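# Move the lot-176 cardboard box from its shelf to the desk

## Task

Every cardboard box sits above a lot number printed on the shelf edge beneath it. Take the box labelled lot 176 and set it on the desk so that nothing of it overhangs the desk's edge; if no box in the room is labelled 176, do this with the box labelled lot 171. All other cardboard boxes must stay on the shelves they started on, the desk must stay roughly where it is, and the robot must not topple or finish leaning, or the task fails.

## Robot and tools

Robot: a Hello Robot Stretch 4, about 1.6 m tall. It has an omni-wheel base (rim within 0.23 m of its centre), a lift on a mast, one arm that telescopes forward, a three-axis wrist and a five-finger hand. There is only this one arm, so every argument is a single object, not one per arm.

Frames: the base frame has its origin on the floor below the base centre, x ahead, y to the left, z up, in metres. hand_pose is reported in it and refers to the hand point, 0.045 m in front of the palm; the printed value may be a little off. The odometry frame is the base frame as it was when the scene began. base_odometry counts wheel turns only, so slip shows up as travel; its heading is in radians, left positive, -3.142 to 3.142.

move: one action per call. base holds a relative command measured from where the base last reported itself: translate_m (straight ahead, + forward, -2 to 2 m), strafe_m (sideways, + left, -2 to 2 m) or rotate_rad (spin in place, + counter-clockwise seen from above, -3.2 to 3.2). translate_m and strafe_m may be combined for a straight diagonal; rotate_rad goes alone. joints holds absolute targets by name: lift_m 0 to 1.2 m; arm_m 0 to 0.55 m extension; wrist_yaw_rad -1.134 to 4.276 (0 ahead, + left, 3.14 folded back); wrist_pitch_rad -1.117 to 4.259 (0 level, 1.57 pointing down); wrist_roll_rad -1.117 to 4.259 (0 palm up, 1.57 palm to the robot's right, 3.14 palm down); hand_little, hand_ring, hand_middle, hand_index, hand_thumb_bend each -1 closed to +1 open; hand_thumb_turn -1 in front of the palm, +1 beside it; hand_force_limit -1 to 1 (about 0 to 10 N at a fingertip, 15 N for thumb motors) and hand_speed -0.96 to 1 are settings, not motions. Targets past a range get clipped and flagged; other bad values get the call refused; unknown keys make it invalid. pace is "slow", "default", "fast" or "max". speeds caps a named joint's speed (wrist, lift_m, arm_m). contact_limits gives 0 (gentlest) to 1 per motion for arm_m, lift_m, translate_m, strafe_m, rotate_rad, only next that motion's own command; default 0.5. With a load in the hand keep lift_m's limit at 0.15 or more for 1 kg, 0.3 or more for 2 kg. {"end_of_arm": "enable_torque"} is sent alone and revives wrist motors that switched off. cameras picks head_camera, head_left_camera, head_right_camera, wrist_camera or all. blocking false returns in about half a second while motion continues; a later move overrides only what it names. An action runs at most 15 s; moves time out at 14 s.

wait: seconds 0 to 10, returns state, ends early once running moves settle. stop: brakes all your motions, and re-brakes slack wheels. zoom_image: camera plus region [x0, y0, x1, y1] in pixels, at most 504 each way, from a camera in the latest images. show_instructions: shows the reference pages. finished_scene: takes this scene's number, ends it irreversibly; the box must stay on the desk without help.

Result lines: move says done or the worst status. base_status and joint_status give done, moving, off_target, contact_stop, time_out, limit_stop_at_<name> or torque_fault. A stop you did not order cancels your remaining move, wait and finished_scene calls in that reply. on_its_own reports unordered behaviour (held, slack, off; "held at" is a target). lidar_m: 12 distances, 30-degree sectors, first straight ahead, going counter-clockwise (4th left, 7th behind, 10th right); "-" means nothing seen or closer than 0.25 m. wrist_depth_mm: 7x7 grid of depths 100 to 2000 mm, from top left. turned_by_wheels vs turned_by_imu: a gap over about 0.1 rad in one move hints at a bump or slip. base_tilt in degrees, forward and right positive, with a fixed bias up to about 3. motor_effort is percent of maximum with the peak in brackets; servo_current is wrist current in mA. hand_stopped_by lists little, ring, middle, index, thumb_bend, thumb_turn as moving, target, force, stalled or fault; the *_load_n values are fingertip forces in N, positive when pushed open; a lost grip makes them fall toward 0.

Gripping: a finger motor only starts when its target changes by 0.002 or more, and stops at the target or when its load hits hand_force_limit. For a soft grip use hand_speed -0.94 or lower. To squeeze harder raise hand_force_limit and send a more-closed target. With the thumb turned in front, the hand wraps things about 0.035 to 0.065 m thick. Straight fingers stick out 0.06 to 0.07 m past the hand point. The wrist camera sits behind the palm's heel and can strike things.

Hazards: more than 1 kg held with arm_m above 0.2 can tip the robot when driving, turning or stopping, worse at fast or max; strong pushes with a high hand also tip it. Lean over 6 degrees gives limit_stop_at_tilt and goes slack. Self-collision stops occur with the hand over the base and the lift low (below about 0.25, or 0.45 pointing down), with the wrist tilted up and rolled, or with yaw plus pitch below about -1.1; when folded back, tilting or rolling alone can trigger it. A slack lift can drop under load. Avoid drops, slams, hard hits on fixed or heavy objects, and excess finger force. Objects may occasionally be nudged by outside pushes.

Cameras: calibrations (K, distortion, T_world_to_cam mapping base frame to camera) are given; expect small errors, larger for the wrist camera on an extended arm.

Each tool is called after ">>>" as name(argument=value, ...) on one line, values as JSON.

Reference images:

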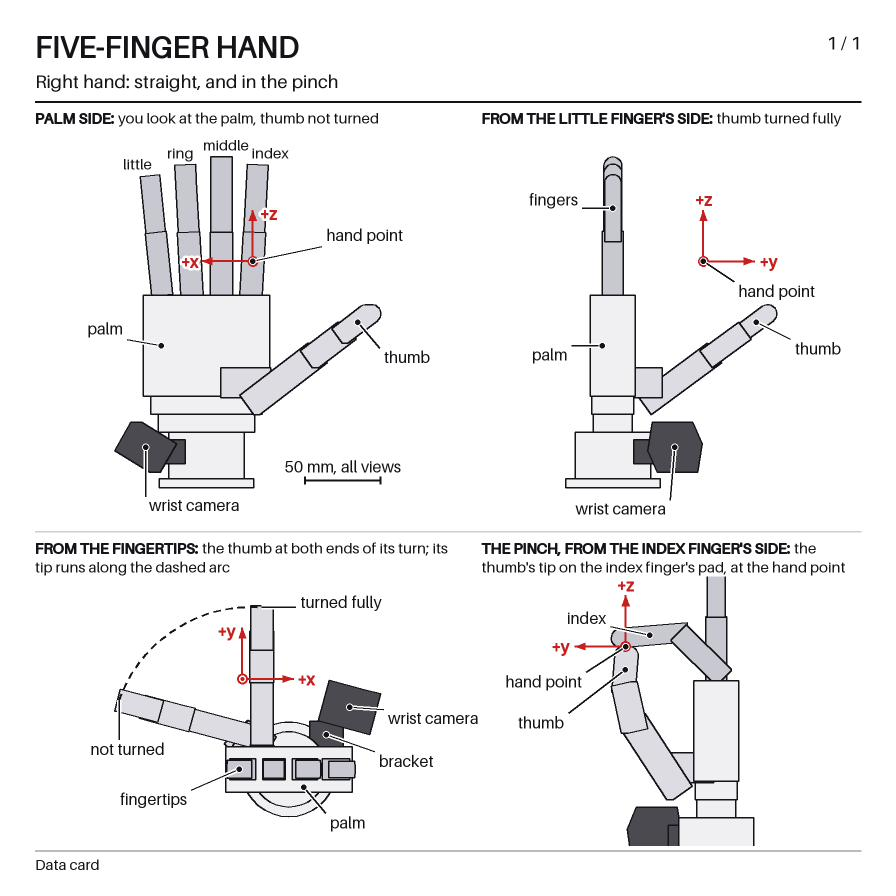

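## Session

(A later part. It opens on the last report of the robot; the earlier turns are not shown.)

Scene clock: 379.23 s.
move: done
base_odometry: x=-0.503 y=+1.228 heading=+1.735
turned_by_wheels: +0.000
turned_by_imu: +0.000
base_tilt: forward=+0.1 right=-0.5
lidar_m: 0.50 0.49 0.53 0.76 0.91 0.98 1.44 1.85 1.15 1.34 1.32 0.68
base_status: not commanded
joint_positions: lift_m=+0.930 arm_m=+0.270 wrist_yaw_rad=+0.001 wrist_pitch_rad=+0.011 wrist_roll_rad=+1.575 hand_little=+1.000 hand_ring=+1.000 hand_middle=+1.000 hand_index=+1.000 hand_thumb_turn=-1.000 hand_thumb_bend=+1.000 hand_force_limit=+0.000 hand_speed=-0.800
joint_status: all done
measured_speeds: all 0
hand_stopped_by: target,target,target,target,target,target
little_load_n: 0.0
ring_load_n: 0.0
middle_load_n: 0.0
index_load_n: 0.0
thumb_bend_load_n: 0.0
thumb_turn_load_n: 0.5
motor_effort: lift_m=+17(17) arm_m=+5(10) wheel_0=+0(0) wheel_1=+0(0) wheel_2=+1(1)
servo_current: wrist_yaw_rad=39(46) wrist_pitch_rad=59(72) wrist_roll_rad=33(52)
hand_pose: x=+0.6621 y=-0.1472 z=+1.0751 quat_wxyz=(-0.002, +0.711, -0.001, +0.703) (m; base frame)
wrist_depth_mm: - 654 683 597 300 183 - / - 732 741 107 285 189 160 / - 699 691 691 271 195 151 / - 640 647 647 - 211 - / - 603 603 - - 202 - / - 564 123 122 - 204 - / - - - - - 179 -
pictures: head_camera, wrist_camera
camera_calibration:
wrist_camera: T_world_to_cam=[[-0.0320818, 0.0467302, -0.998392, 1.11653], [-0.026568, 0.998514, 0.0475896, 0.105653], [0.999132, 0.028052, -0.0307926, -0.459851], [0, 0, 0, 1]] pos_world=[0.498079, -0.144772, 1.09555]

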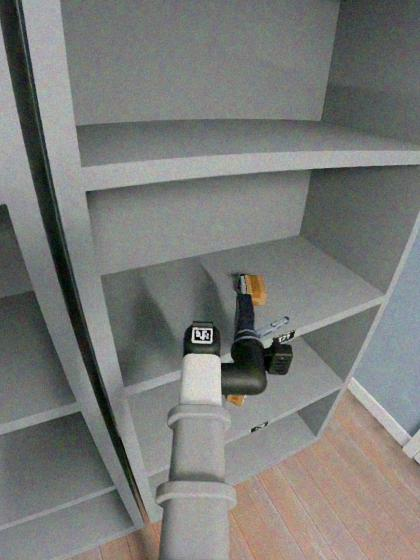

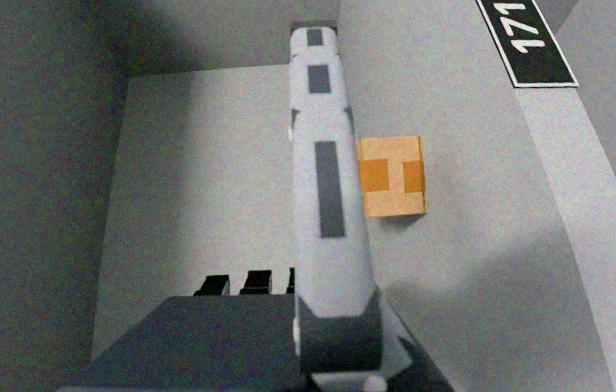

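>>> move(joints={"wrist_roll_rad": 1.66, "lift_m": 0.888}, base={"strafe_m": -0.005}, pace="slow", cameras=["head_camera", "wrist_camera", "head_right_camera"])

>>> zoom_image(camera="head_camera", region=[190, 240, 310, 390])

>>> zoom_image(camera="wrist_camera", region=[200, 0, 616, 392])

Scene clock: 424.30 s.
move: done
base_odometry: x=-0.498 y=+1.229 heading=+1.735
turned_by_wheels: +0.000
turned_by_imu: +0.000
base_tilt: forward=+0.1 right=-0.4
lidar_m: 0.50 0.49 0.53 0.79 0.91 1.00 1.44 1.83 1.13 1.34 1.31 0.66
base_status: done
joint_positions: lift_m=+0.888 arm_m=+0.270 wrist_yaw_rad=+0.001 wrist_pitch_rad=+0.011 wrist_roll_rad=+1.656 hand_little=+1.000 hand_ring=+1.000 hand_middle=+1.000 hand_index=+1.000 hand_thumb_turn=-1.000 hand_thumb_bend=+1.000 hand_force_limit=+0.000 hand_speed=-0.800
joint_status: all done
measured_speeds: all 0
hand_stopped_by: target,target,target,target,target,target
little_load_n: 0.0
ring_load_n: 0.0
middle_load_n: 0.0
index_load_n: 0.0
thumb_bend_load_n: 0.0
thumb_turn_load_n: 0.0
motor_effort: lift_m=+17(18) arm_m=+5(5) wheel_0=+0(5) wheel_1=+0(4) wheel_2=+1(6)
servo_current: wrist_yaw_rad=33(46) wrist_pitch_rad=65(72) wrist_roll_rad=39(59)
hand_pose: x=+0.6620 y=-0.1445 z=+1.0284 quat_wxyz=(-0.030, +0.710, -0.030, +0.703) (m; base frame)
wrist_depth_mm: 609 634 676 266 177 715 661 / - 732 741 723 164 161 683 / - 707 699 699 155 147 676 / - 661 654 647 161 139 - / - 615 609 - - 131 - / - 574 123 122 - 125 - / - - - - - 116 -
pictures: head_camera, head_right_camera, wrist_camera
camera_calibration:
wrist_camera: T_world_to_cam=[[-0.0320404, 0.12762, -0.991305, 1.07416], [-0.0257228, 0.991381, 0.128461, 0.0204029], [0.999156, 0.0296151, -0.0284815, -0.463427], [0, 0, 0, 1]] pos_world=[0.497977, -0.143587, 1.049]

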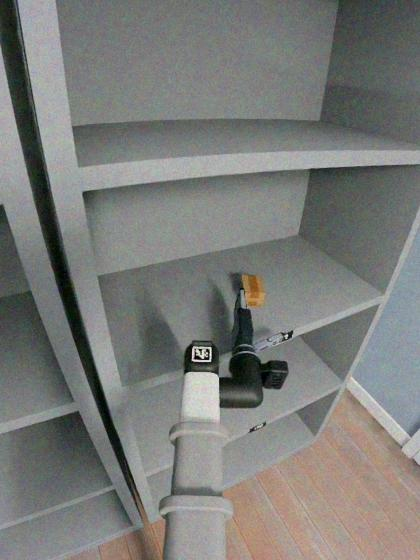

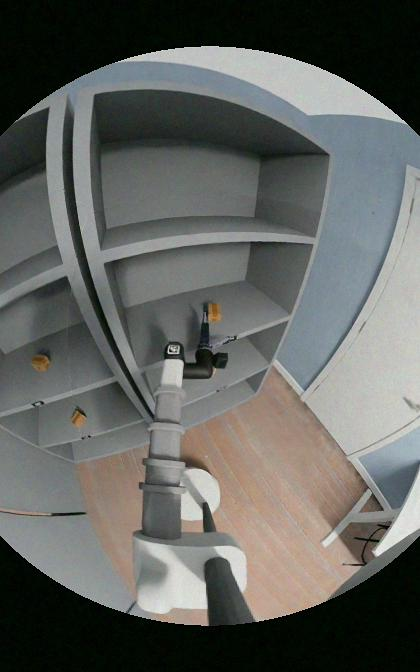

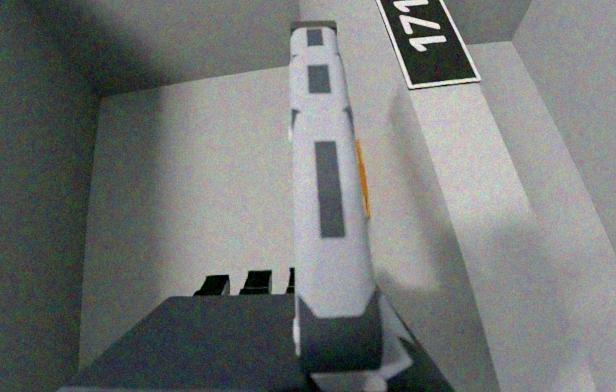

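Scaled by 3.360 from the camera's 420x560 image, which has a finer 1200x1600 frame.

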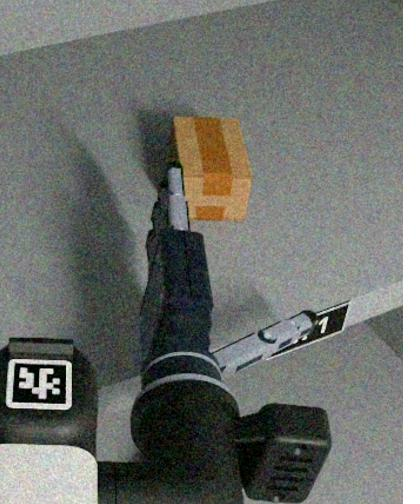

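Scaled by 1.212.

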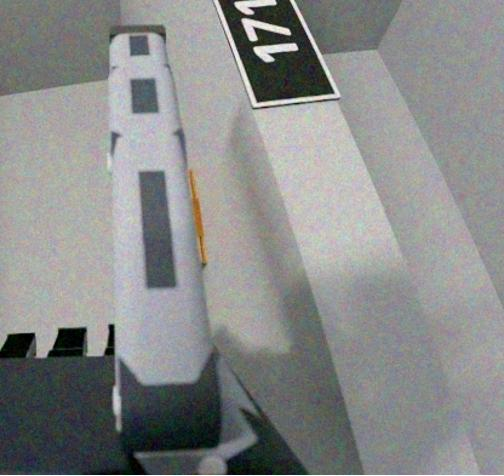

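>>> move(joints={"lift_m": 0.881}, base={"strafe_m": -0.004}, pace="slow")

>>> move(joints={"arm_m": 0.35}, pace="slow", contact_limits={"arm_m": 0.0}, cameras=["head_camera", "wrist_camera"])

>>> zoom_image(camera="head_camera", region=[190, 240, 310, 390])

Scene clock: 443.53 s.
move: done
base_odometry: x=-0.494 y=+1.229 heading=+1.735
turned_by_wheels: +0.000
turned_by_imu: +0.000
base_tilt: forward=+0.1 right=-0.5
lidar_m: 0.51 0.50 0.53 0.79 0.92 0.99 1.45 1.80 1.14 1.35 1.31 0.70
base_status: done
joint_positions: lift_m=+0.881 arm_m=+0.270 wrist_yaw_rad=+0.001 wrist_pitch_rad=+0.011 wrist_roll_rad=+1.656 hand_little=+1.000 hand_ring=+1.000 hand_middle=+1.000 hand_index=+1.000 hand_thumb_turn=-1.000 hand_thumb_bend=+1.000 hand_force_limit=+0.000 hand_speed=-0.800
joint_status: all done
measured_speeds: all 0
hand_stopped_by: target,target,target,target,target,target
little_load_n: 0.0
ring_load_n: 0.0
middle_load_n: 0.0
index_load_n: 0.0
thumb_bend_load_n: 0.0
thumb_turn_load_n: 0.0
motor_effort: lift_m=+17(18) arm_m=+5(5) wheel_0=+1(3) wheel_1=-1(5) wheel_2=+0(4)
servo_current: wrist_yaw_rad=39(46) wrist_pitch_rad=59(65) wrist_roll_rad=39(52)
hand_pose: x=+0.6620 y=-0.1445 z=+1.0214 quat_wxyz=(-0.030, +0.710, -0.030, +0.703) (m; base frame)
wrist_depth_mm: 609 627 668 277 176 732 647 / - 732 741 732 161 723 668 / - 715 699 699 154 153 668 / - 661 654 661 - 142 640 / - 621 609 - - 132 - / 569 574 123 122 - 125 - / - - - - - 117 -
pictures: none

Scene clock: 445.60 s.
move: done
base_odometry: x=-0.494 y=+1.229 heading=+1.735
turned_by_wheels: +0.000
turned_by_imu: +0.000
base_tilt: forward=+0.2 right=-0.4
lidar_m: 0.50 0.49 0.55 0.79 0.90 0.98 1.44 1.78 1.13 1.33 1.30 0.64
base_status: not commanded
joint_positions: lift_m=+0.881 arm_m=+0.350 wrist_yaw_rad=+0.001 wrist_pitch_rad=+0.011 wrist_roll_rad=+1.656 hand_little=+1.000 hand_ring=+1.000 hand_middle=+1.000 hand_index=+1.000 hand_thumb_turn=-1.000 hand_thumb_bend=+1.000 hand_force_limit=+0.000 hand_speed=-0.800
joint_status: all done
measured_speeds: all 0
hand_stopped_by: target,target,target,target,target,target
little_load_n: 0.0
ring_load_n: 0.0
middle_load_n: 0.0
index_load_n: 0.0
thumb_bend_load_n: 0.0
thumb_turn_load_n: 0.0
motor_effort: lift_m=+17(17) arm_m=+5(9) wheel_0=+1(1) wheel_1=-1(1) wheel_2=+0(1)
servo_current: wrist_yaw_rad=39(46) wrist_pitch_rad=59(72) wrist_roll_rad=46(46)
contact_limits: arm_m 0
hand_pose: x=+0.7420 y=-0.1445 z=+1.0214 quat_wxyz=(-0.030, +0.710, -0.030, +0.703) (m; base frame)
wrist_depth_mm: 569 591 621 276 140 - - / 640 661 661 634 135 - - / 627 627 615 609 136 109 - / 574 580 569 569 - 111 - / 535 544 535 - - 116 - / 512 508 123 122 - 110 - / 484 - - - - - -
pictures: head_camera, wrist_camera
camera_calibration:
wrist_camera: T_world_to_cam=[[-0.0320404, 0.12762, -0.991305, 1.06978], [-0.0257228, 0.991381, 0.128461, 0.02336], [0.999156, 0.0296151, -0.0284815, -0.543558], [0, 0, 0, 1]] pos_world=[0.577977, -0.143587, 1.042]

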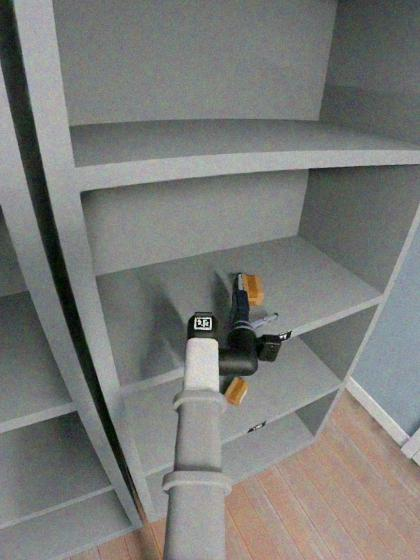

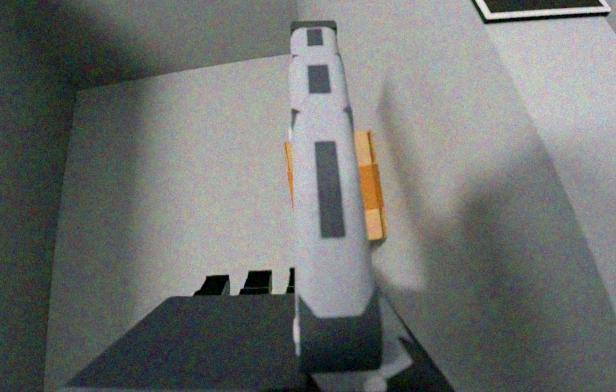

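Scaled by 3.360 from the camera's 420x560 image, which has a finer 1200x1600 frame.

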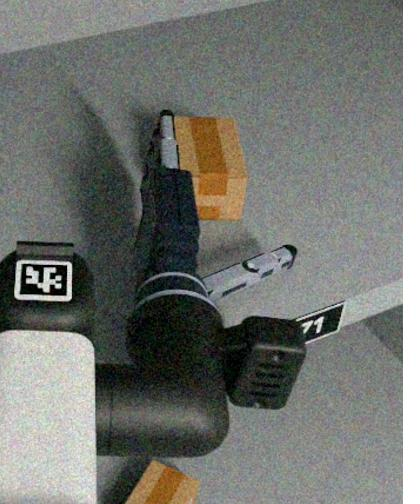

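>>> move(joints={"arm_m": 0.405}, pace="slow", contact_limits={"arm_m": 0.0}, cameras=["head_camera", "wrist_camera"])

>>> zoom_image(camera="head_camera", region=[190, 240, 310, 390])

Scene clock: 454.97 s.
move: done
base_odometry: x=-0.494 y=+1.229 heading=+1.735
turned_by_wheels: +0.000
turned_by_imu: +0.000
base_tilt: forward=+0.1 right=-0.5
lidar_m: 0.50 0.49 0.52 0.79 0.92 0.98 1.43 1.80 1.13 1.34 1.31 0.68
base_status: not commanded
joint_positions: lift_m=+0.881 arm_m=+0.405 wrist_yaw_rad=+0.001 wrist_pitch_rad=+0.011 wrist_roll_rad=+1.656 hand_little=+1.000 hand_ring=+1.000 hand_middle=+1.000 hand_index=+1.000 hand_thumb_turn=-1.000 hand_thumb_bend=+1.000 hand_force_limit=+0.000 hand_speed=-0.800
joint_status: all done
measured_speeds: all 0
hand_stopped_by: target,target,target,target,target,target
little_load_n: 0.0
ring_load_n: 0.0
middle_load_n: 0.0
index_load_n: 0.0
thumb_bend_load_n: 0.0
thumb_turn_load_n: 0.5
motor_effort: lift_m=+17(17) arm_m=+5(9) wheel_0=+1(1) wheel_1=-1(1) wheel_2=+1(1)
servo_current: wrist_yaw_rad=39(46) wrist_pitch_rad=52(72) wrist_roll_rad=33(52)
contact_limits: arm_m 0
hand_pose: x=+0.7970 y=-0.1445 z=+1.0214 quat_wxyz=(-0.030, +0.710, -0.030, +0.703) (m; base frame)
wrist_depth_mm: 544 559 591 274 142 - - / 597 609 603 574 135 - - / 564 564 559 539 138 109 - / 521 525 517 517 - 111 - / 496 488 484 - - 116 - / 459 459 123 122 - 110 - / 439 - - - - - -
pictures: head_camera, wrist_camera
camera_calibration:
wrist_camera: T_world_to_cam=[[-0.0320404, 0.12762, -0.991305, 1.07155], [-0.0257228, 0.991381, 0.128461, 0.0247747], [0.999156, 0.0296151, -0.0284815, -0.598512], [0, 0, 0, 1]] pos_world=[0.632977, -0.143587, 1.042]

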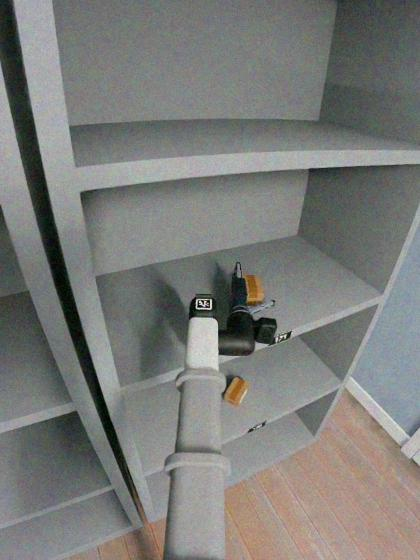

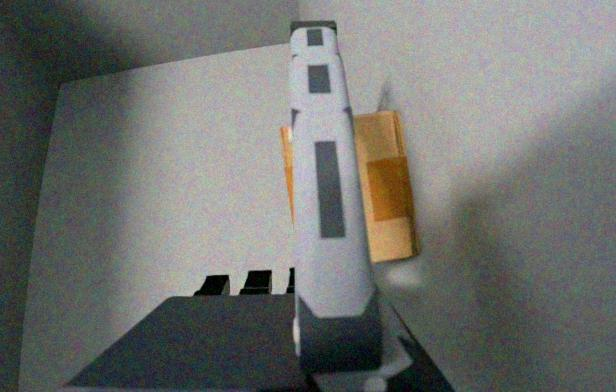

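Scaled by 3.360 from the camera's 420x560 image, which has a finer 1200x1600 frame.

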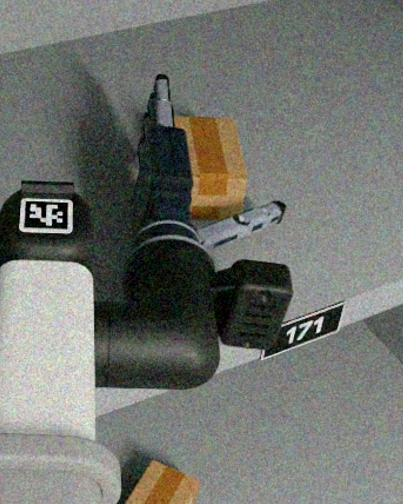

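>>> move(joints={"arm_m": 0.41}, pace="slow", contact_limits={"arm_m": 0.0})

>>> move(joints={"hand_thumb_bend": -0.3, "hand_speed": -0.9, "hand_force_limit": -0.1}, cameras=["head_camera", "wrist_camera"])

>>> zoom_image(camera="head_camera", region=[190, 240, 310, 390])

Scene clock: 464.77 s.
move: done
base_odometry: x=-0.494 y=+1.229 heading=+1.735
turned_by_wheels: +0.000
turned_by_imu: +0.000
base_tilt: forward=+0.1 right=-0.4
lidar_m: 0.50 0.49 0.54 0.78 0.91 0.98 1.43 1.82 1.13 1.35 1.30 0.67
base_status: not commanded
joint_positions: lift_m=+0.881 arm_m=+0.410 wrist_yaw_rad=+0.001 wrist_pitch_rad=+0.011 wrist_roll_rad=+1.656 hand_little=+1.000 hand_ring=+1.000 hand_middle=+1.000 hand_index=+1.000 hand_thumb_turn=-1.000 hand_thumb_bend=+1.000 hand_force_limit=+0.000 hand_speed=-0.800
joint_status: all done
measured_speeds: all 0
hand_stopped_by: target,target,target,target,target,target
little_load_n: 0.0
ring_load_n: 0.0
middle_load_n: 0.0
index_load_n: 0.0
thumb_bend_load_n: -0.5
thumb_turn_load_n: 0.0
motor_effort: lift_m=+17(17) arm_m=+5(8) wheel_0=+1(1) wheel_1=-1(1) wheel_2=+0(1)
servo_current: wrist_yaw_rad=39(46) wrist_pitch_rad=72(72) wrist_roll_rad=46(52)
contact_limits: arm_m 0
hand_pose: x=+0.8020 y=-0.1445 z=+1.0214 quat_wxyz=(-0.030, +0.710, -0.030, +0.703) (m; base frame)
wrist_depth_mm: 544 554 591 274 142 - - / 591 603 591 569 135 - - / 559 559 549 539 143 109 - / 517 521 512 512 - 111 - / 488 484 480 - - 116 - / 455 455 123 122 - 111 - / 430 - - - - - -
pictures: none

Scene clock: 470.23 s.
move: off_target
base_odometry: x=-0.494 y=+1.229 heading=+1.735
turned_by_wheels: +0.000
turned_by_imu: +0.000
base_tilt: forward=+0.2 right=-0.5
lidar_m: 0.51 0.50 0.52 0.78 0.91 0.98 1.46 1.83 1.14 1.33 1.30 0.69
base_status: not commanded
joint_positions: lift_m=+0.881 arm_m=+0.410 wrist_yaw_rad=+0.001 wrist_pitch_rad=+0.011 wrist_roll_rad=+1.656 hand_little=+1.000 hand_ring=+1.000 hand_middle=+1.000 hand_index=+1.000 hand_thumb_turn=-1.000 hand_thumb_bend=+0.271 hand_force_limit=-0.100 hand_speed=-0.900
joint_status: hand_thumb_bend off_target (ended at +0.271, target -0.300); the others done
measured_speeds: all 0
hand_stopped_by: target,target,target,target,force,target
little_load_n: 0.0
ring_load_n: 0.0
middle_load_n: 0.0
index_load_n: -0.5
thumb_bend_load_n: 6.5
thumb_turn_load_n: 1.0
motor_effort: lift_m=+17(17) arm_m=+5(6) wheel_0=+1(1) wheel_1=-1(1) wheel_2=+0(1)
servo_current: wrist_yaw_rad=39(46) wrist_pitch_rad=59(78) wrist_roll_rad=33(59)
contact_limits: arm_m 0
hand_pose: x=+0.8020 y=-0.1445 z=+1.0214 quat_wxyz=(-0.030, +0.710, -0.030, +0.703) (m; base frame)
wrist_depth_mm: 535 554 585 500 144 - - / 597 603 597 574 151 - - / 564 564 554 544 146 108 - / 517 525 517 512 154 111 - / 488 484 480 - - 115 - / 455 455 123 134 - 111 - / 433 - - - - - -
pictures: head_camera, wrist_camera
camera_calibration:
wrist_camera: T_world_to_cam=[[-0.0320404, 0.12762, -0.991305, 1.07171], [-0.0257228, 0.991381, 0.128461, 0.0249034], [0.999156, 0.0296151, -0.0284815, -0.603508], [0, 0, 0, 1]] pos_world=[0.637977, -0.143587, 1.042]

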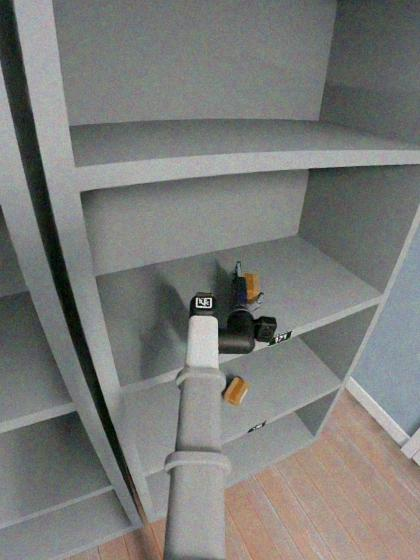

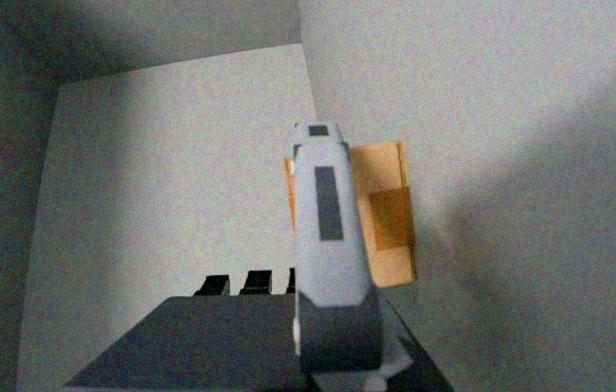

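Scaled by 3.360 from the camera's 420x560 image, which has a finer 1200x1600 frame.

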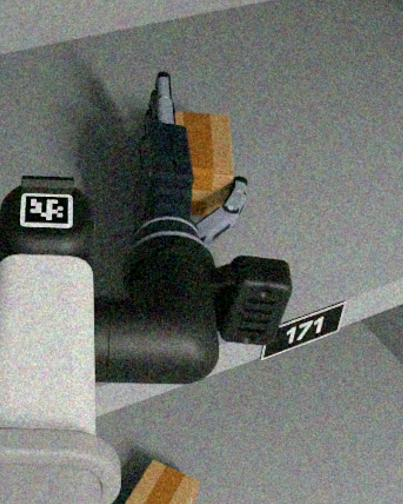

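>>> move(joints={"hand_thumb_bend": -0.35, "hand_force_limit": 0.3})

>>> move(joints={"lift_m": 0.92}, pace="slow", cameras=["head_camera", "wrist_camera"])

>>> zoom_image(camera="head_camera", region=[190, 240, 310, 390])

Scene clock: 474.77 s.
move: off_target
base_odometry: x=-0.494 y=+1.229 heading=+1.735
turned_by_wheels: +0.000
turned_by_imu: +0.000
base_tilt: forward=+0.2 right=-0.5
lidar_m: 0.52 0.48 0.53 0.80 0.92 0.99 1.45 1.82 1.14 1.34 1.31 0.67
base_status: not commanded
joint_positions: lift_m=+0.881 arm_m=+0.410 wrist_yaw_rad=+0.001 wrist_pitch_rad=+0.011 wrist_roll_rad=+1.656 hand_little=+1.000 hand_ring=+1.000 hand_middle=+1.000 hand_index=+1.000 hand_thumb_turn=-1.000 hand_thumb_bend=+0.259 hand_force_limit=+0.300 hand_speed=-0.900
joint_status: hand_thumb_bend off_target (ended at +0.259, target -0.350); the others done
measured_speeds: all 0
hand_stopped_by: target,target,target,target,force,target
little_load_n: 0.0
ring_load_n: 0.0
middle_load_n: 0.5
index_load_n: 0.0
thumb_bend_load_n: 9.0
thumb_turn_load_n: 1.5
motor_effort: lift_m=+17(17) arm_m=+5(5) wheel_0=+1(1) wheel_1=-1(1) wheel_2=+0(1)
servo_current: wrist_yaw_rad=39(46) wrist_pitch_rad=65(72) wrist_roll_rad=46(52)
contact_limits: arm_m 0
hand_pose: x=+0.8020 y=-0.1445 z=+1.0214 quat_wxyz=(-0.030, +0.710, -0.030, +0.703) (m; base frame)
wrist_depth_mm: 539 559 585 504 144 - - / 597 609 597 574 152 - - / 564 559 554 539 145 109 - / 517 525 517 508 154 111 - / 488 484 480 477 - 115 - / 455 452 123 134 - 111 - / 433 - - - - - -
pictures: none

Scene clock: 475.93 s.
move: done
base_odometry: x=-0.494 y=+1.229 heading=+1.735
turned_by_wheels: +0.000
turned_by_imu: +0.000
base_tilt: forward=+0.1 right=-0.5
lidar_m: 0.51 0.49 0.55 0.80 0.89 0.97 1.42 1.79 1.13 1.35 1.31 0.67
base_status: not commanded
joint_positions: lift_m=+0.920 arm_m=+0.410 wrist_yaw_rad=+0.001 wrist_pitch_rad=+0.011 wrist_roll_rad=+1.656 hand_little=+1.000 hand_ring=+1.000 hand_middle=+1.000 hand_index=+1.000 hand_thumb_turn=-1.000 hand_thumb_bend=+0.259 hand_force_limit=+0.300 hand_speed=-0.900
joint_status: all done
measured_speeds: all 0
hand_stopped_by: target,target,target,target,force,target
little_load_n: 0.0
ring_load_n: 0.0
middle_load_n: 0.0
index_load_n: 0.5
thumb_bend_load_n: 5.5
thumb_turn_load_n: 0.0
motor_effort: lift_m=+25(28) arm_m=+5(5) wheel_0=+1(1) wheel_1=-1(1) wheel_2=+0(1)
servo_current: wrist_yaw_rad=39(46) wrist_pitch_rad=65(72) wrist_roll_rad=26(52)
contact_limits: arm_m 0
hand_pose: x=+0.8020 y=-0.1445 z=+1.0597 quat_wxyz=(-0.030, +0.710, -0.030, +0.703) (m; base frame)
wrist_depth_mm: 535 554 591 591 260 147 - / 580 603 597 585 274 154 - / 559 559 554 539 237 164 - / 521 521 517 512 139 172 - / 484 488 480 - - 189 - / 455 452 123 134 - 171 - / 433 - - - - 163 -
pictures: head_camera, wrist_camera
camera_calibration:
wrist_camera: T_world_to_cam=[[-0.0320432, 0.127719, -0.991293, 1.10968], [-0.0257202, 0.991368, 0.12856, 0.0198736], [0.999155, 0.0296157, -0.0284817, -0.602417], [0, 0, 0, 1]] pos_world=[0.637977, -0.143587, 1.0803]

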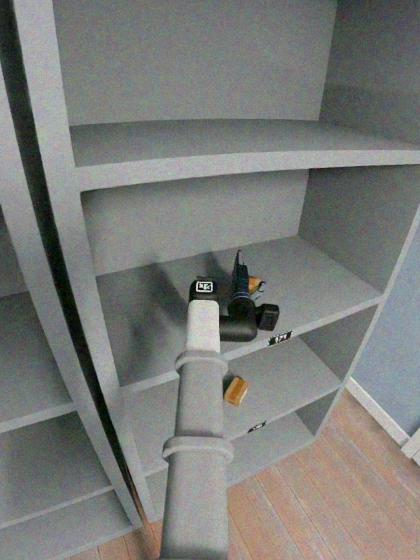

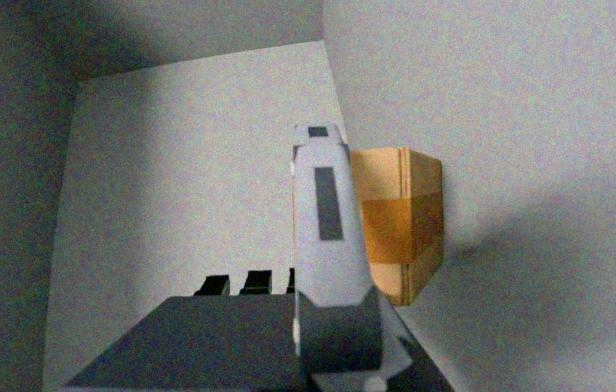

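Scaled by 3.360 from the camera's 420x560 image, which has a finer 1200x1600 frame.

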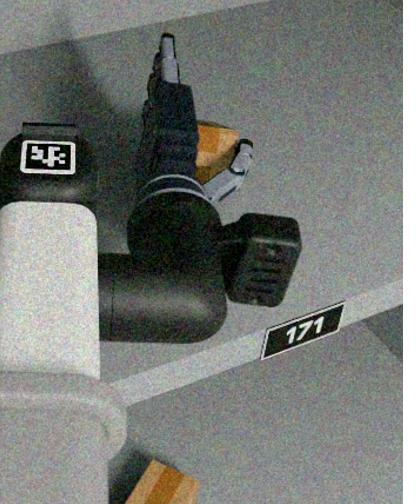

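>>> move(joints={"lift_m": 0.881}, pace="slow")

>>> move(joints={"hand_thumb_bend": 1}, cameras=["head_camera", "wrist_camera"])

Scene clock: 499.23 s.
move: done
base_odometry: x=-0.494 y=+1.229 heading=+1.735
turned_by_wheels: +0.000
turned_by_imu: +0.000
base_tilt: forward=+0.2 right=-0.5
lidar_m: 0.50 0.49 0.53 0.79 0.91 0.98 1.41 1.81 1.11 1.34 1.29 0.68
base_status: not commanded
joint_positions: lift_m=+0.881 arm_m=+0.410 wrist_yaw_rad=+0.001 wrist_pitch_rad=+0.008 wrist_roll_rad=+1.656 hand_little=+1.000 hand_ring=+1.000 hand_middle=+1.000 hand_index=+1.000 hand_thumb_turn=-1.000 hand_thumb_bend=+0.259 hand_force_limit=+0.300 hand_speed=-0.900
joint_status: all done
measured_speeds: all 0
hand_stopped_by: target,target,target,target,force,target
little_load_n: 0.0
ring_load_n: 0.0
middle_load_n: 0.0
index_load_n: 0.0
thumb_bend_load_n: 4.0
thumb_turn_load_n: 1.0
motor_effort: lift_m=+17(25) arm_m=+5(5) wheel_0=+1(1) wheel_1=-1(1) wheel_2=+0(1)
servo_current: wrist_yaw_rad=39(46) wrist_pitch_rad=52(72) wrist_roll_rad=46(52)
contact_limits: arm_m 0
hand_pose: x=+0.8021 y=-0.1445 z=+1.0219 quat_wxyz=(-0.031, +0.709, -0.030, +0.704) (m; base frame)
wrist_depth_mm: 539 559 585 496 146 - - / 597 609 597 574 154 - - / 559 564 554 539 148 110 - / 525 521 517 508 - 111 - / 488 488 484 - - 117 - / 455 455 123 122 - 113 - / 433 - - - - - -
pictures: none

Scene clock: 504.87 s.
move: done
base_odometry: x=-0.494 y=+1.229 heading=+1.735
turned_by_wheels: +0.000
turned_by_imu: +0.000
base_tilt: forward=+0.1 right=-0.4
lidar_m: 0.52 0.48 0.54 0.80 0.93 0.98 1.44 1.79 1.15 1.34 1.28 0.69
base_status: not commanded
joint_positions: lift_m=+0.881 arm_m=+0.410 wrist_yaw_rad=+0.001 wrist_pitch_rad=+0.008 wrist_roll_rad=+1.656 hand_little=+1.000 hand_ring=+1.000 hand_middle=+1.000 hand_index=+1.000 hand_thumb_turn=-1.000 hand_thumb_bend=+1.000 hand_force_limit=+0.300 hand_speed=-0.900
joint_status: all done
measured_speeds: all 0
hand_stopped_by: target,target,target,target,target,target
little_load_n: 0.0
ring_load_n: 0.0
middle_load_n: 0.0
index_load_n: 0.0
thumb_bend_load_n: 0.0
thumb_turn_load_n: 0.0
motor_effort: lift_m=+17(17) arm_m=+5(5) wheel_0=+1(1) wheel_1=-1(1) wheel_2=+1(1)
servo_current: wrist_yaw_rad=46(46) wrist_pitch_rad=46(65) wrist_roll_rad=13(52)
contact_limits: arm_m 0
hand_pose: x=+0.8021 y=-0.1445 z=+1.0219 quat_wxyz=(-0.031, +0.709, -0.030, +0.704) (m; base frame)
wrist_depth_mm: 539 554 585 281 141 - - / 597 603 603 574 136 - - / 559 559 554 549 137 110 - / 517 521 517 512 - 111 - / 492 488 480 - - 117 - / 459 455 123 122 - 113 - / 433 - - - - - -
pictures: head_camera, wrist_camera
camera_calibration:
wrist_camera: T_world_to_cam=[[-0.0297592, 0.127685, -0.991368, 1.07042], [-0.0260154, 0.991373, 0.128467, 0.0250743], [0.999218, 0.0296139, -0.0261807, -0.606043], [0, 0, 0, 1]] pos_world=[0.638076, -0.143587, 1.04209]

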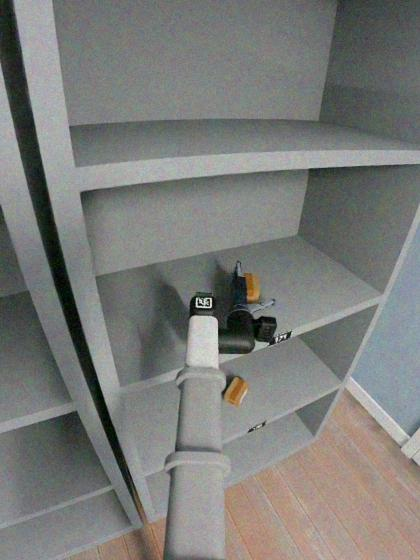

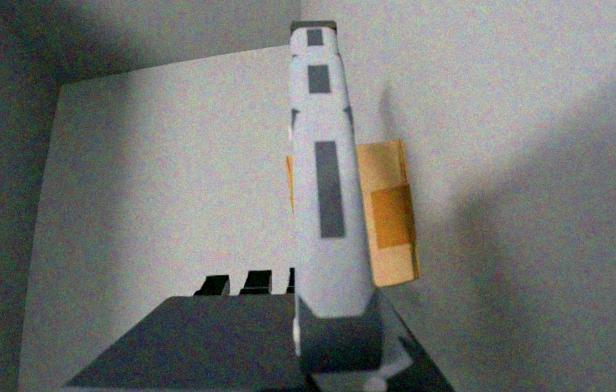

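>>> move(joints={"arm_m": 0.22})

>>> move(joints={"lift_m": 1.1, "wrist_roll_rad": 3.14, "wrist_pitch_rad": 0.63})

>>> move(base={"translate_m": 0.1, "strafe_m": -0.054}, cameras=["head_camera", "wrist_camera", "head_right_camera"])

>>> zoom_image(camera="head_camera", region=[190, 260, 310, 390])

Scene clock: 517.17 s.
move: done
base_odometry: x=-0.494 y=+1.229 heading=+1.735
turned_by_wheels: +0.000
turned_by_imu: +0.000
base_tilt: forward=+0.1 right=-0.5
lidar_m: 0.52 0.48 0.54 0.80 0.93 0.99 1.43 1.85 1.13 1.33 1.31 0.65
base_status: not commanded
joint_positions: lift_m=+0.881 arm_m=+0.220 wrist_yaw_rad=+0.001 wrist_pitch_rad=+0.008 wrist_roll_rad=+1.656 hand_little=+1.000 hand_ring=+1.000 hand_middle=+1.000 hand_index=+1.000 hand_thumb_turn=-1.000 hand_thumb_bend=+1.000 hand_force_limit=+0.300 hand_speed=-0.900
joint_status: all done
measured_speeds: all 0
hand_stopped_by: target,target,target,target,target,target
little_load_n: 0.0
ring_load_n: 0.0
middle_load_n: 0.0
index_load_n: 0.0
thumb_bend_load_n: 0.0
thumb_turn_load_n: 0.0
motor_effort: lift_m=+17(17) arm_m=-5(9) wheel_0=+1(1) wheel_1=-1(1) wheel_2=+0(1)
servo_current: wrist_yaw_rad=39(46) wrist_pitch_rad=52(65) wrist_roll_rad=46(52)
hand_pose: x=+0.6123 y=-0.1445 z=+1.0219 quat_wxyz=(-0.031, +0.709, -0.030, +0.704) (m; base frame)
wrist_depth_mm: 615 640 683 282 251 750 661 / - 732 809 105 222 809 676 / - 768 768 759 208 741 707 / - 715 707 707 - 691 676 / - 668 668 - - 621 640 / - 627 123 122 - 170 597 / - - - - - - 564
pictures: none

Scene clock: 519.17 s.
move: done
base_odometry: x=-0.494 y=+1.229 heading=+1.735
turned_by_wheels: +0.000
turned_by_imu: +0.000
base_tilt: forward=+0.1 right=-0.4
lidar_m: 0.51 0.50 0.54 0.79 0.92 1.00 1.44 1.85 1.10 1.34 1.30 0.69
base_status: not commanded
joint_positions: lift_m=+1.100 arm_m=+0.220 wrist_yaw_rad=-0.001 wrist_pitch_rad=+0.630 wrist_roll_rad=+3.136 hand_little=+1.000 hand_ring=+1.000 hand_middle=+1.000 hand_index=+1.000 hand_thumb_turn=-1.000 hand_thumb_bend=+1.000 hand_force_limit=+0.300 hand_speed=-0.900
joint_status: all done
measured_speeds: all 0
hand_stopped_by: target,target,target,target,target,target
little_load_n: 0.0
ring_load_n: 0.0
middle_load_n: 0.0
index_load_n: 0.0
thumb_bend_load_n: 0.0
thumb_turn_load_n: 0.0
motor_effort: lift_m=+24(28) arm_m=-4(5) wheel_0=-1(1) wheel_1=-1(1) wheel_2=+0(1)
servo_current: wrist_yaw_rad=39(46) wrist_pitch_rad=39(689) wrist_roll_rad=46(130)
hand_pose: x=+0.5342 y=-0.0570 z=+1.0987 quat_wxyz=(-0.319, +0.632, -0.629, +0.321) (m; base frame)
wrist_depth_mm: 1205 707 699 654 715 256 - / 768 798 809 707 264 257 256 / 699 917 343 309 304 304 306 / 647 368 355 362 - 375 382 / 442 445 430 - - 484 504 / 569 569 123 122 - 569 535 / 591 - - - - - 504
pictures: none

Scene clock: 520.73 s.
move: done
base_odometry: x=-0.457 y=+1.337 heading=+1.735
turned_by_wheels: +0.000
turned_by_imu: +0.000
base_tilt: forward=+0.2 right=-0.4
lidar_m: 0.45 0.41 0.46 0.69 1.01 1.10 1.57 1.57 1.17 1.26 1.22 0.60
base_status: done
joint_positions: lift_m=+1.100 arm_m=+0.220 wrist_yaw_rad=-0.001 wrist_pitch_rad=+0.630 wrist_roll_rad=+3.136 hand_little=+1.000 hand_ring=+1.000 hand_middle=+1.000 hand_index=+1.000 hand_thumb_turn=-1.000 hand_thumb_bend=+1.000 hand_force_limit=+0.300 hand_speed=-0.900
joint_status: not commanded
measured_speeds: all 0
hand_stopped_by: target,target,target,target,target,target
little_load_n: 0.0
ring_load_n: 0.0
middle_load_n: 0.0
index_load_n: 0.0
thumb_bend_load_n: 0.0
thumb_turn_load_n: 0.0
motor_effort: lift_m=+24(25) arm_m=-4(5) wheel_0=+0(9) wheel_1=+2(4) wheel_2=-1(12)
servo_current: wrist_yaw_rad=39(46) wrist_pitch_rad=52(52) wrist_roll_rad=46(59)
hand_pose: x=+0.5342 y=-0.0570 z=+1.0987 quat_wxyz=(-0.319, +0.632, -0.629, +0.321) (m; base frame)
wrist_depth_mm: 683 699 707 222 225 220 - / 634 750 264 236 255 256 256 / 574 298 294 297 303 304 306 / 347 349 355 - - 375 382 / 442 445 455 - - 484 496 / 521 574 123 122 - 512 480 / 504 - - - - - 452
pictures: head_camera, head_right_camera, wrist_camera
camera_calibration:
wrist_camera: T_world_to_cam=[[0.00531414, 0.999081, 0.0425278, 0.0224835], [0.567622, -0.0380266, 0.82241, -1.21674], [0.823272, 0.0197693, -0.567303, 0.349037], [0, 0, 0, 1]] pos_world=[0.403178, -0.0756317, 1.19772]

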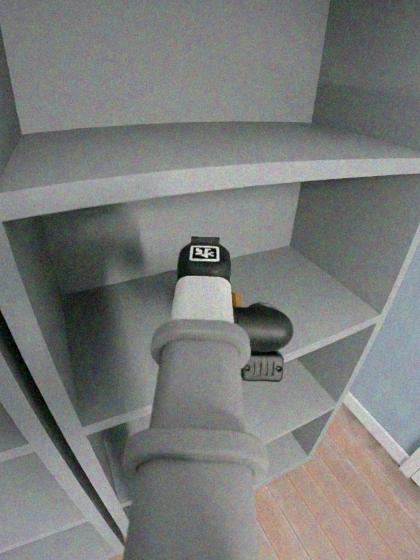

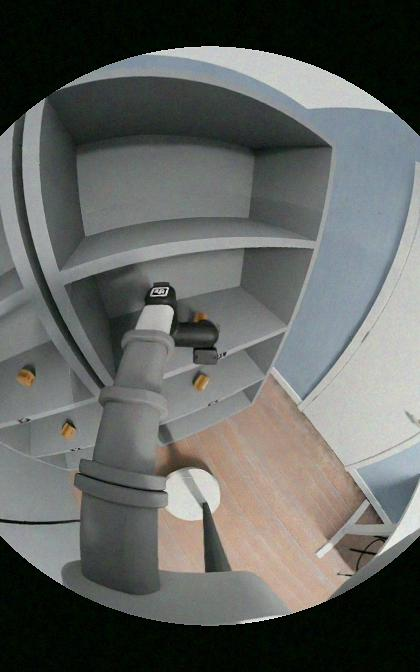

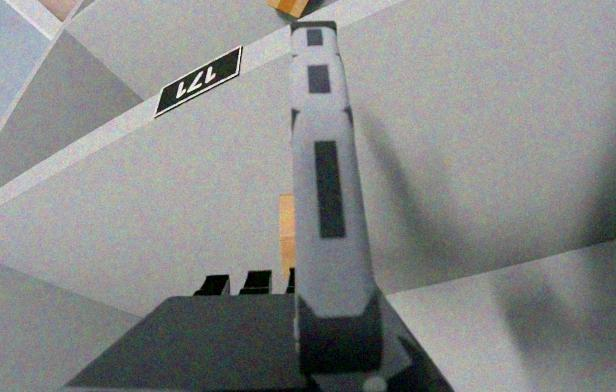

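Scaled by 3.877 from the camera's 420x560 image, which has a finer 1200x1600 frame.

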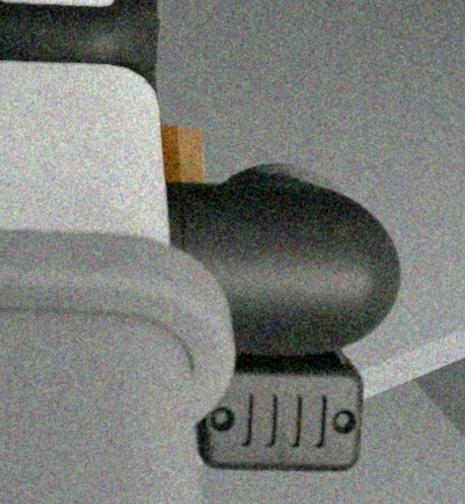

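>>> move(joints={"arm_m": 0.404}, cameras=["head_camera", "wrist_camera", "head_right_camera"])

>>> zoom_image(camera="head_right_camera", region=[120, 250, 300, 400])

Scene clock: 531.93 s.
move: done
base_odometry: x=-0.457 y=+1.337 heading=+1.735
turned_by_wheels: +0.000
turned_by_imu: +0.000
base_tilt: forward=+0.2 right=-0.5
lidar_m: 0.45 0.43 0.46 0.69 1.01 1.07 1.59 1.59 1.15 1.24 1.22 0.61
base_status: not commanded
joint_positions: lift_m=+1.100 arm_m=+0.404 wrist_yaw_rad=-0.001 wrist_pitch_rad=+0.630 wrist_roll_rad=+3.136 hand_little=+1.000 hand_ring=+1.000 hand_middle=+1.000 hand_index=+1.000 hand_thumb_turn=-1.000 hand_thumb_bend=+1.000 hand_force_limit=+0.300 hand_speed=-0.900
joint_status: all done
measured_speeds: all 0
hand_stopped_by: target,target,target,target,target,target
little_load_n: 0.0
ring_load_n: 0.0
middle_load_n: 0.0
index_load_n: 0.0
thumb_bend_load_n: 0.0
thumb_turn_load_n: 0.0
motor_effort: lift_m=+24(24) arm_m=+5(11) wheel_0=+0(0) wheel_1=+1(2) wheel_2=-1(1)
servo_current: wrist_yaw_rad=33(46) wrist_pitch_rad=39(46) wrist_roll_rad=26(52)
hand_pose: x=+0.7181 y=-0.0570 z=+1.0987 quat_wxyz=(-0.319, +0.632, -0.629, +0.321) (m; base frame)
wrist_depth_mm: 213 213 215 177 225 220 - / 240 244 248 107 255 255 256 / 282 290 291 224 303 304 307 / 345 349 355 359 - 375 379 / 439 445 449 - - 394 364 / 449 525 123 122 - 364 342 / 433 - - - - - 324
pictures: head_camera, head_right_camera, wrist_camera
camera_calibration:
wrist_camera: T_world_to_cam=[[0.00537063, 0.999077, 0.0426101, 0.0213738], [0.567621, -0.0381265, 0.822406, -1.32113], [0.823272, 0.0197696, -0.567302, 0.197637], [0, 0, 0, 1]] pos_world=[0.587078, -0.0756314, 1.19772]

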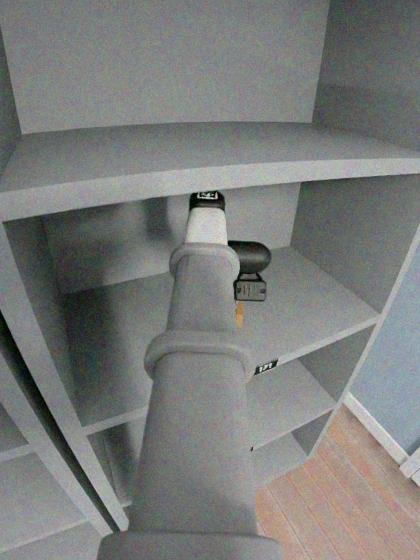

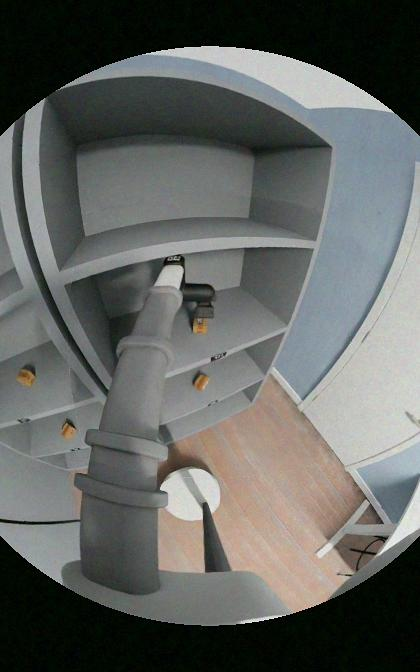

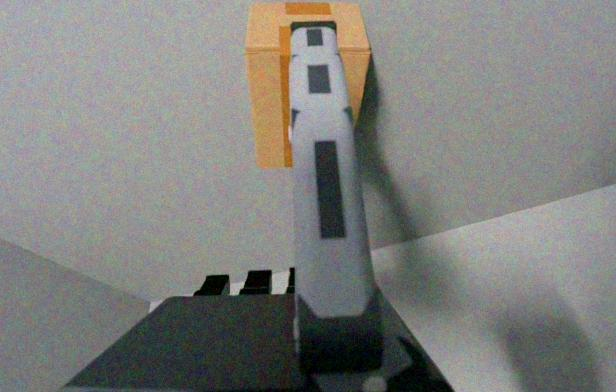

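Scaled by 2.800 from the camera's 420x672 image, which has a finer 600x960 frame.

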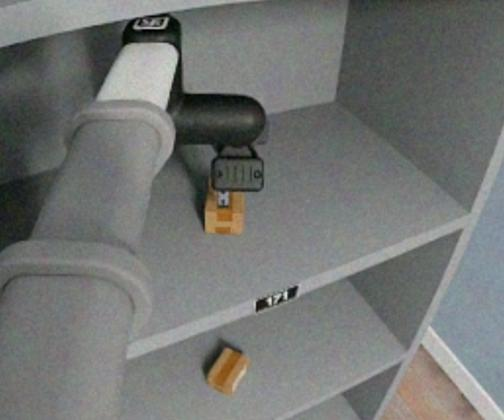

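>>> move(joints={"lift_m": 1.055}, pace="slow", contact_limits={"lift_m": 0.0}, cameras=["head_right_camera", "wrist_camera"])

>>> zoom_image(camera="head_right_camera", region=[160, 270, 250, 350])

Scene clock: 540.87 s.
move: done
base_odometry: x=-0.457 y=+1.337 heading=+1.735
turned_by_wheels: +0.000
turned_by_imu: +0.000
base_tilt: forward=+0.1 right=-0.5
lidar_m: 0.44 0.43 0.47 0.66 1.00 1.08 1.61 1.57 1.13 1.24 1.22 0.59
base_status: not commanded
joint_positions: lift_m=+1.055 arm_m=+0.404 wrist_yaw_rad=-0.001 wrist_pitch_rad=+0.630 wrist_roll_rad=+3.136 hand_little=+1.000 hand_ring=+1.000 hand_middle=+1.000 hand_index=+1.000 hand_thumb_turn=-1.000 hand_thumb_bend=+1.000 hand_force_limit=+0.300 hand_speed=-0.900
joint_status: all done
measured_speeds: all 0
hand_stopped_by: target,target,target,target,target,target
little_load_n: 0.0
ring_load_n: 0.0
middle_load_n: 0.0
index_load_n: 0.0
thumb_bend_load_n: 0.0
thumb_turn_load_n: 0.0
motor_effort: lift_m=+17(23) arm_m=+4(5) wheel_0=+0(0) wheel_1=+2(2) wheel_2=-1(1)
servo_current: wrist_yaw_rad=39(46) wrist_pitch_rad=46(52) wrist_roll_rad=46(52)
contact_limits: lift_m 0
hand_pose: x=+0.7181 y=-0.0570 z=+1.0543 quat_wxyz=(-0.319, +0.632, -0.629, +0.321) (m; base frame)
wrist_depth_mm: 167 168 172 165 172 176 - / 189 191 189 105 193 200 200 / 222 226 221 - 236 237 239 / 271 274 268 193 - 293 298 / 345 349 353 - - 375 359 / 436 445 123 122 - 364 342 / 436 - - - - - 324
pictures: head_right_camera, wrist_camera
camera_calibration:
wrist_camera: T_world_to_cam=[[0.00537063, 0.999077, 0.0426101, 0.0232657], [0.567621, -0.0381265, 0.822406, -1.28462], [0.823272, 0.0197696, -0.567302, 0.172448], [0, 0, 0, 1]] pos_world=[0.587078, -0.0756314, 1.15332]

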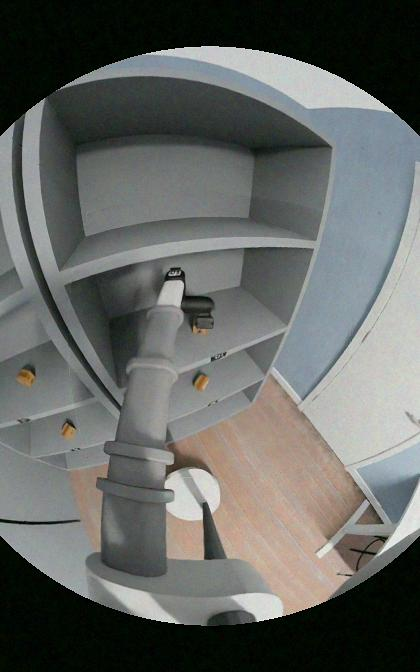

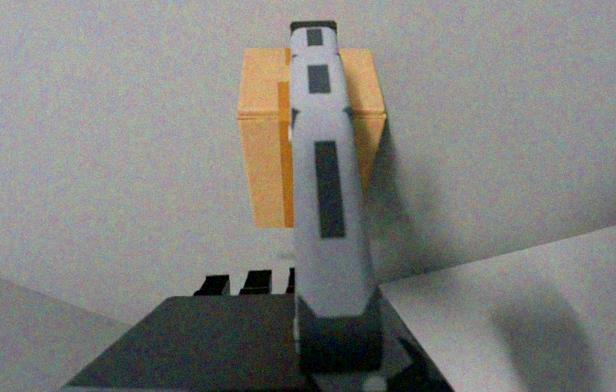

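Scaled by 5.600 from the camera's 420x672 image, which has a finer 600x960 frame.

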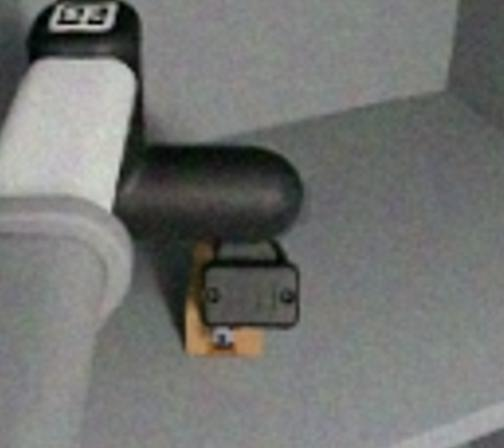

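>>> move(joints={"lift_m": 1.037}, pace="slow", contact_limits={"lift_m": 0.0}, cameras=["head_right_camera", "wrist_camera"])

Scene clock: 548.43 s.
move: done
base_odometry: x=-0.457 y=+1.337 heading=+1.735
turned_by_wheels: +0.000
turned_by_imu: +0.000
base_tilt: forward=+0.1 right=-0.5
lidar_m: 0.44 0.43 0.48 0.67 1.01 1.09 1.59 1.58 1.15 1.25 1.21 0.60
base_status: not commanded
joint_positions: lift_m=+1.037 arm_m=+0.404 wrist_yaw_rad=-0.001 wrist_pitch_rad=+0.630 wrist_roll_rad=+3.136 hand_little=+1.000 hand_ring=+1.000 hand_middle=+1.000 hand_index=+1.000 hand_thumb_turn=-1.000 hand_thumb_bend=+1.000 hand_force_limit=+0.300 hand_speed=-0.900
joint_status: all done
measured_speeds: all 0
hand_stopped_by: target,target,target,target,target,target
little_load_n: 0.0
ring_load_n: 0.5
middle_load_n: 0.0
index_load_n: 0.0
thumb_bend_load_n: 0.0
thumb_turn_load_n: 0.0
motor_effort: lift_m=+17(19) arm_m=+4(5) wheel_0=+0(0) wheel_1=+2(2) wheel_2=-1(1)
servo_current: wrist_yaw_rad=39(52) wrist_pitch_rad=39(52) wrist_roll_rad=59(59)
contact_limits: lift_m 0
hand_pose: x=+0.7181 y=-0.0570 z=+1.0363 quat_wxyz=(-0.319, +0.632, -0.629, +0.321) (m; base frame)
wrist_depth_mm: 150 147 153 146 157 152 - / 167 171 173 106 177 177 177 / 196 201 202 - 210 211 212 / 240 243 236 162 - 259 263 / 306 309 314 - - 334 349 / 424 397 123 122 - 364 343 / 433 - - - - - 322
pictures: head_right_camera, wrist_camera
camera_calibration:
wrist_camera: T_world_to_cam=[[0.00537063, 0.999077, 0.0426101, 0.0240327], [0.567621, -0.0381265, 0.822406, -1.26981], [0.823272, 0.0197696, -0.567302, 0.162237], [0, 0, 0, 1]] pos_world=[0.587078, -0.0756314, 1.13532]

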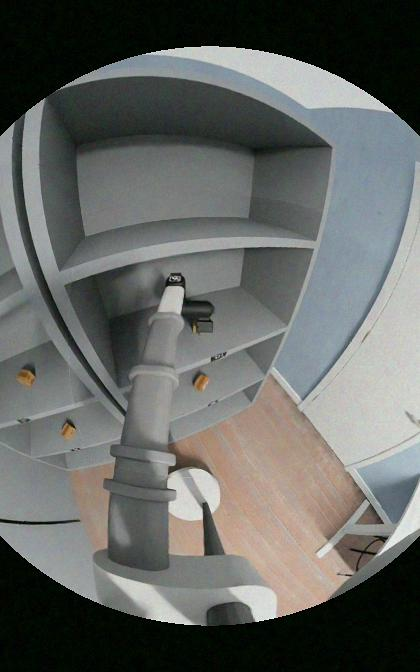

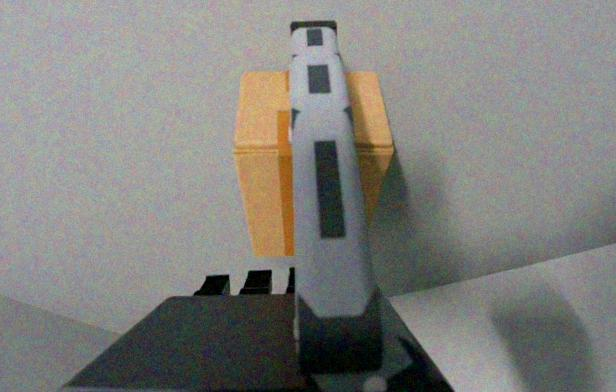

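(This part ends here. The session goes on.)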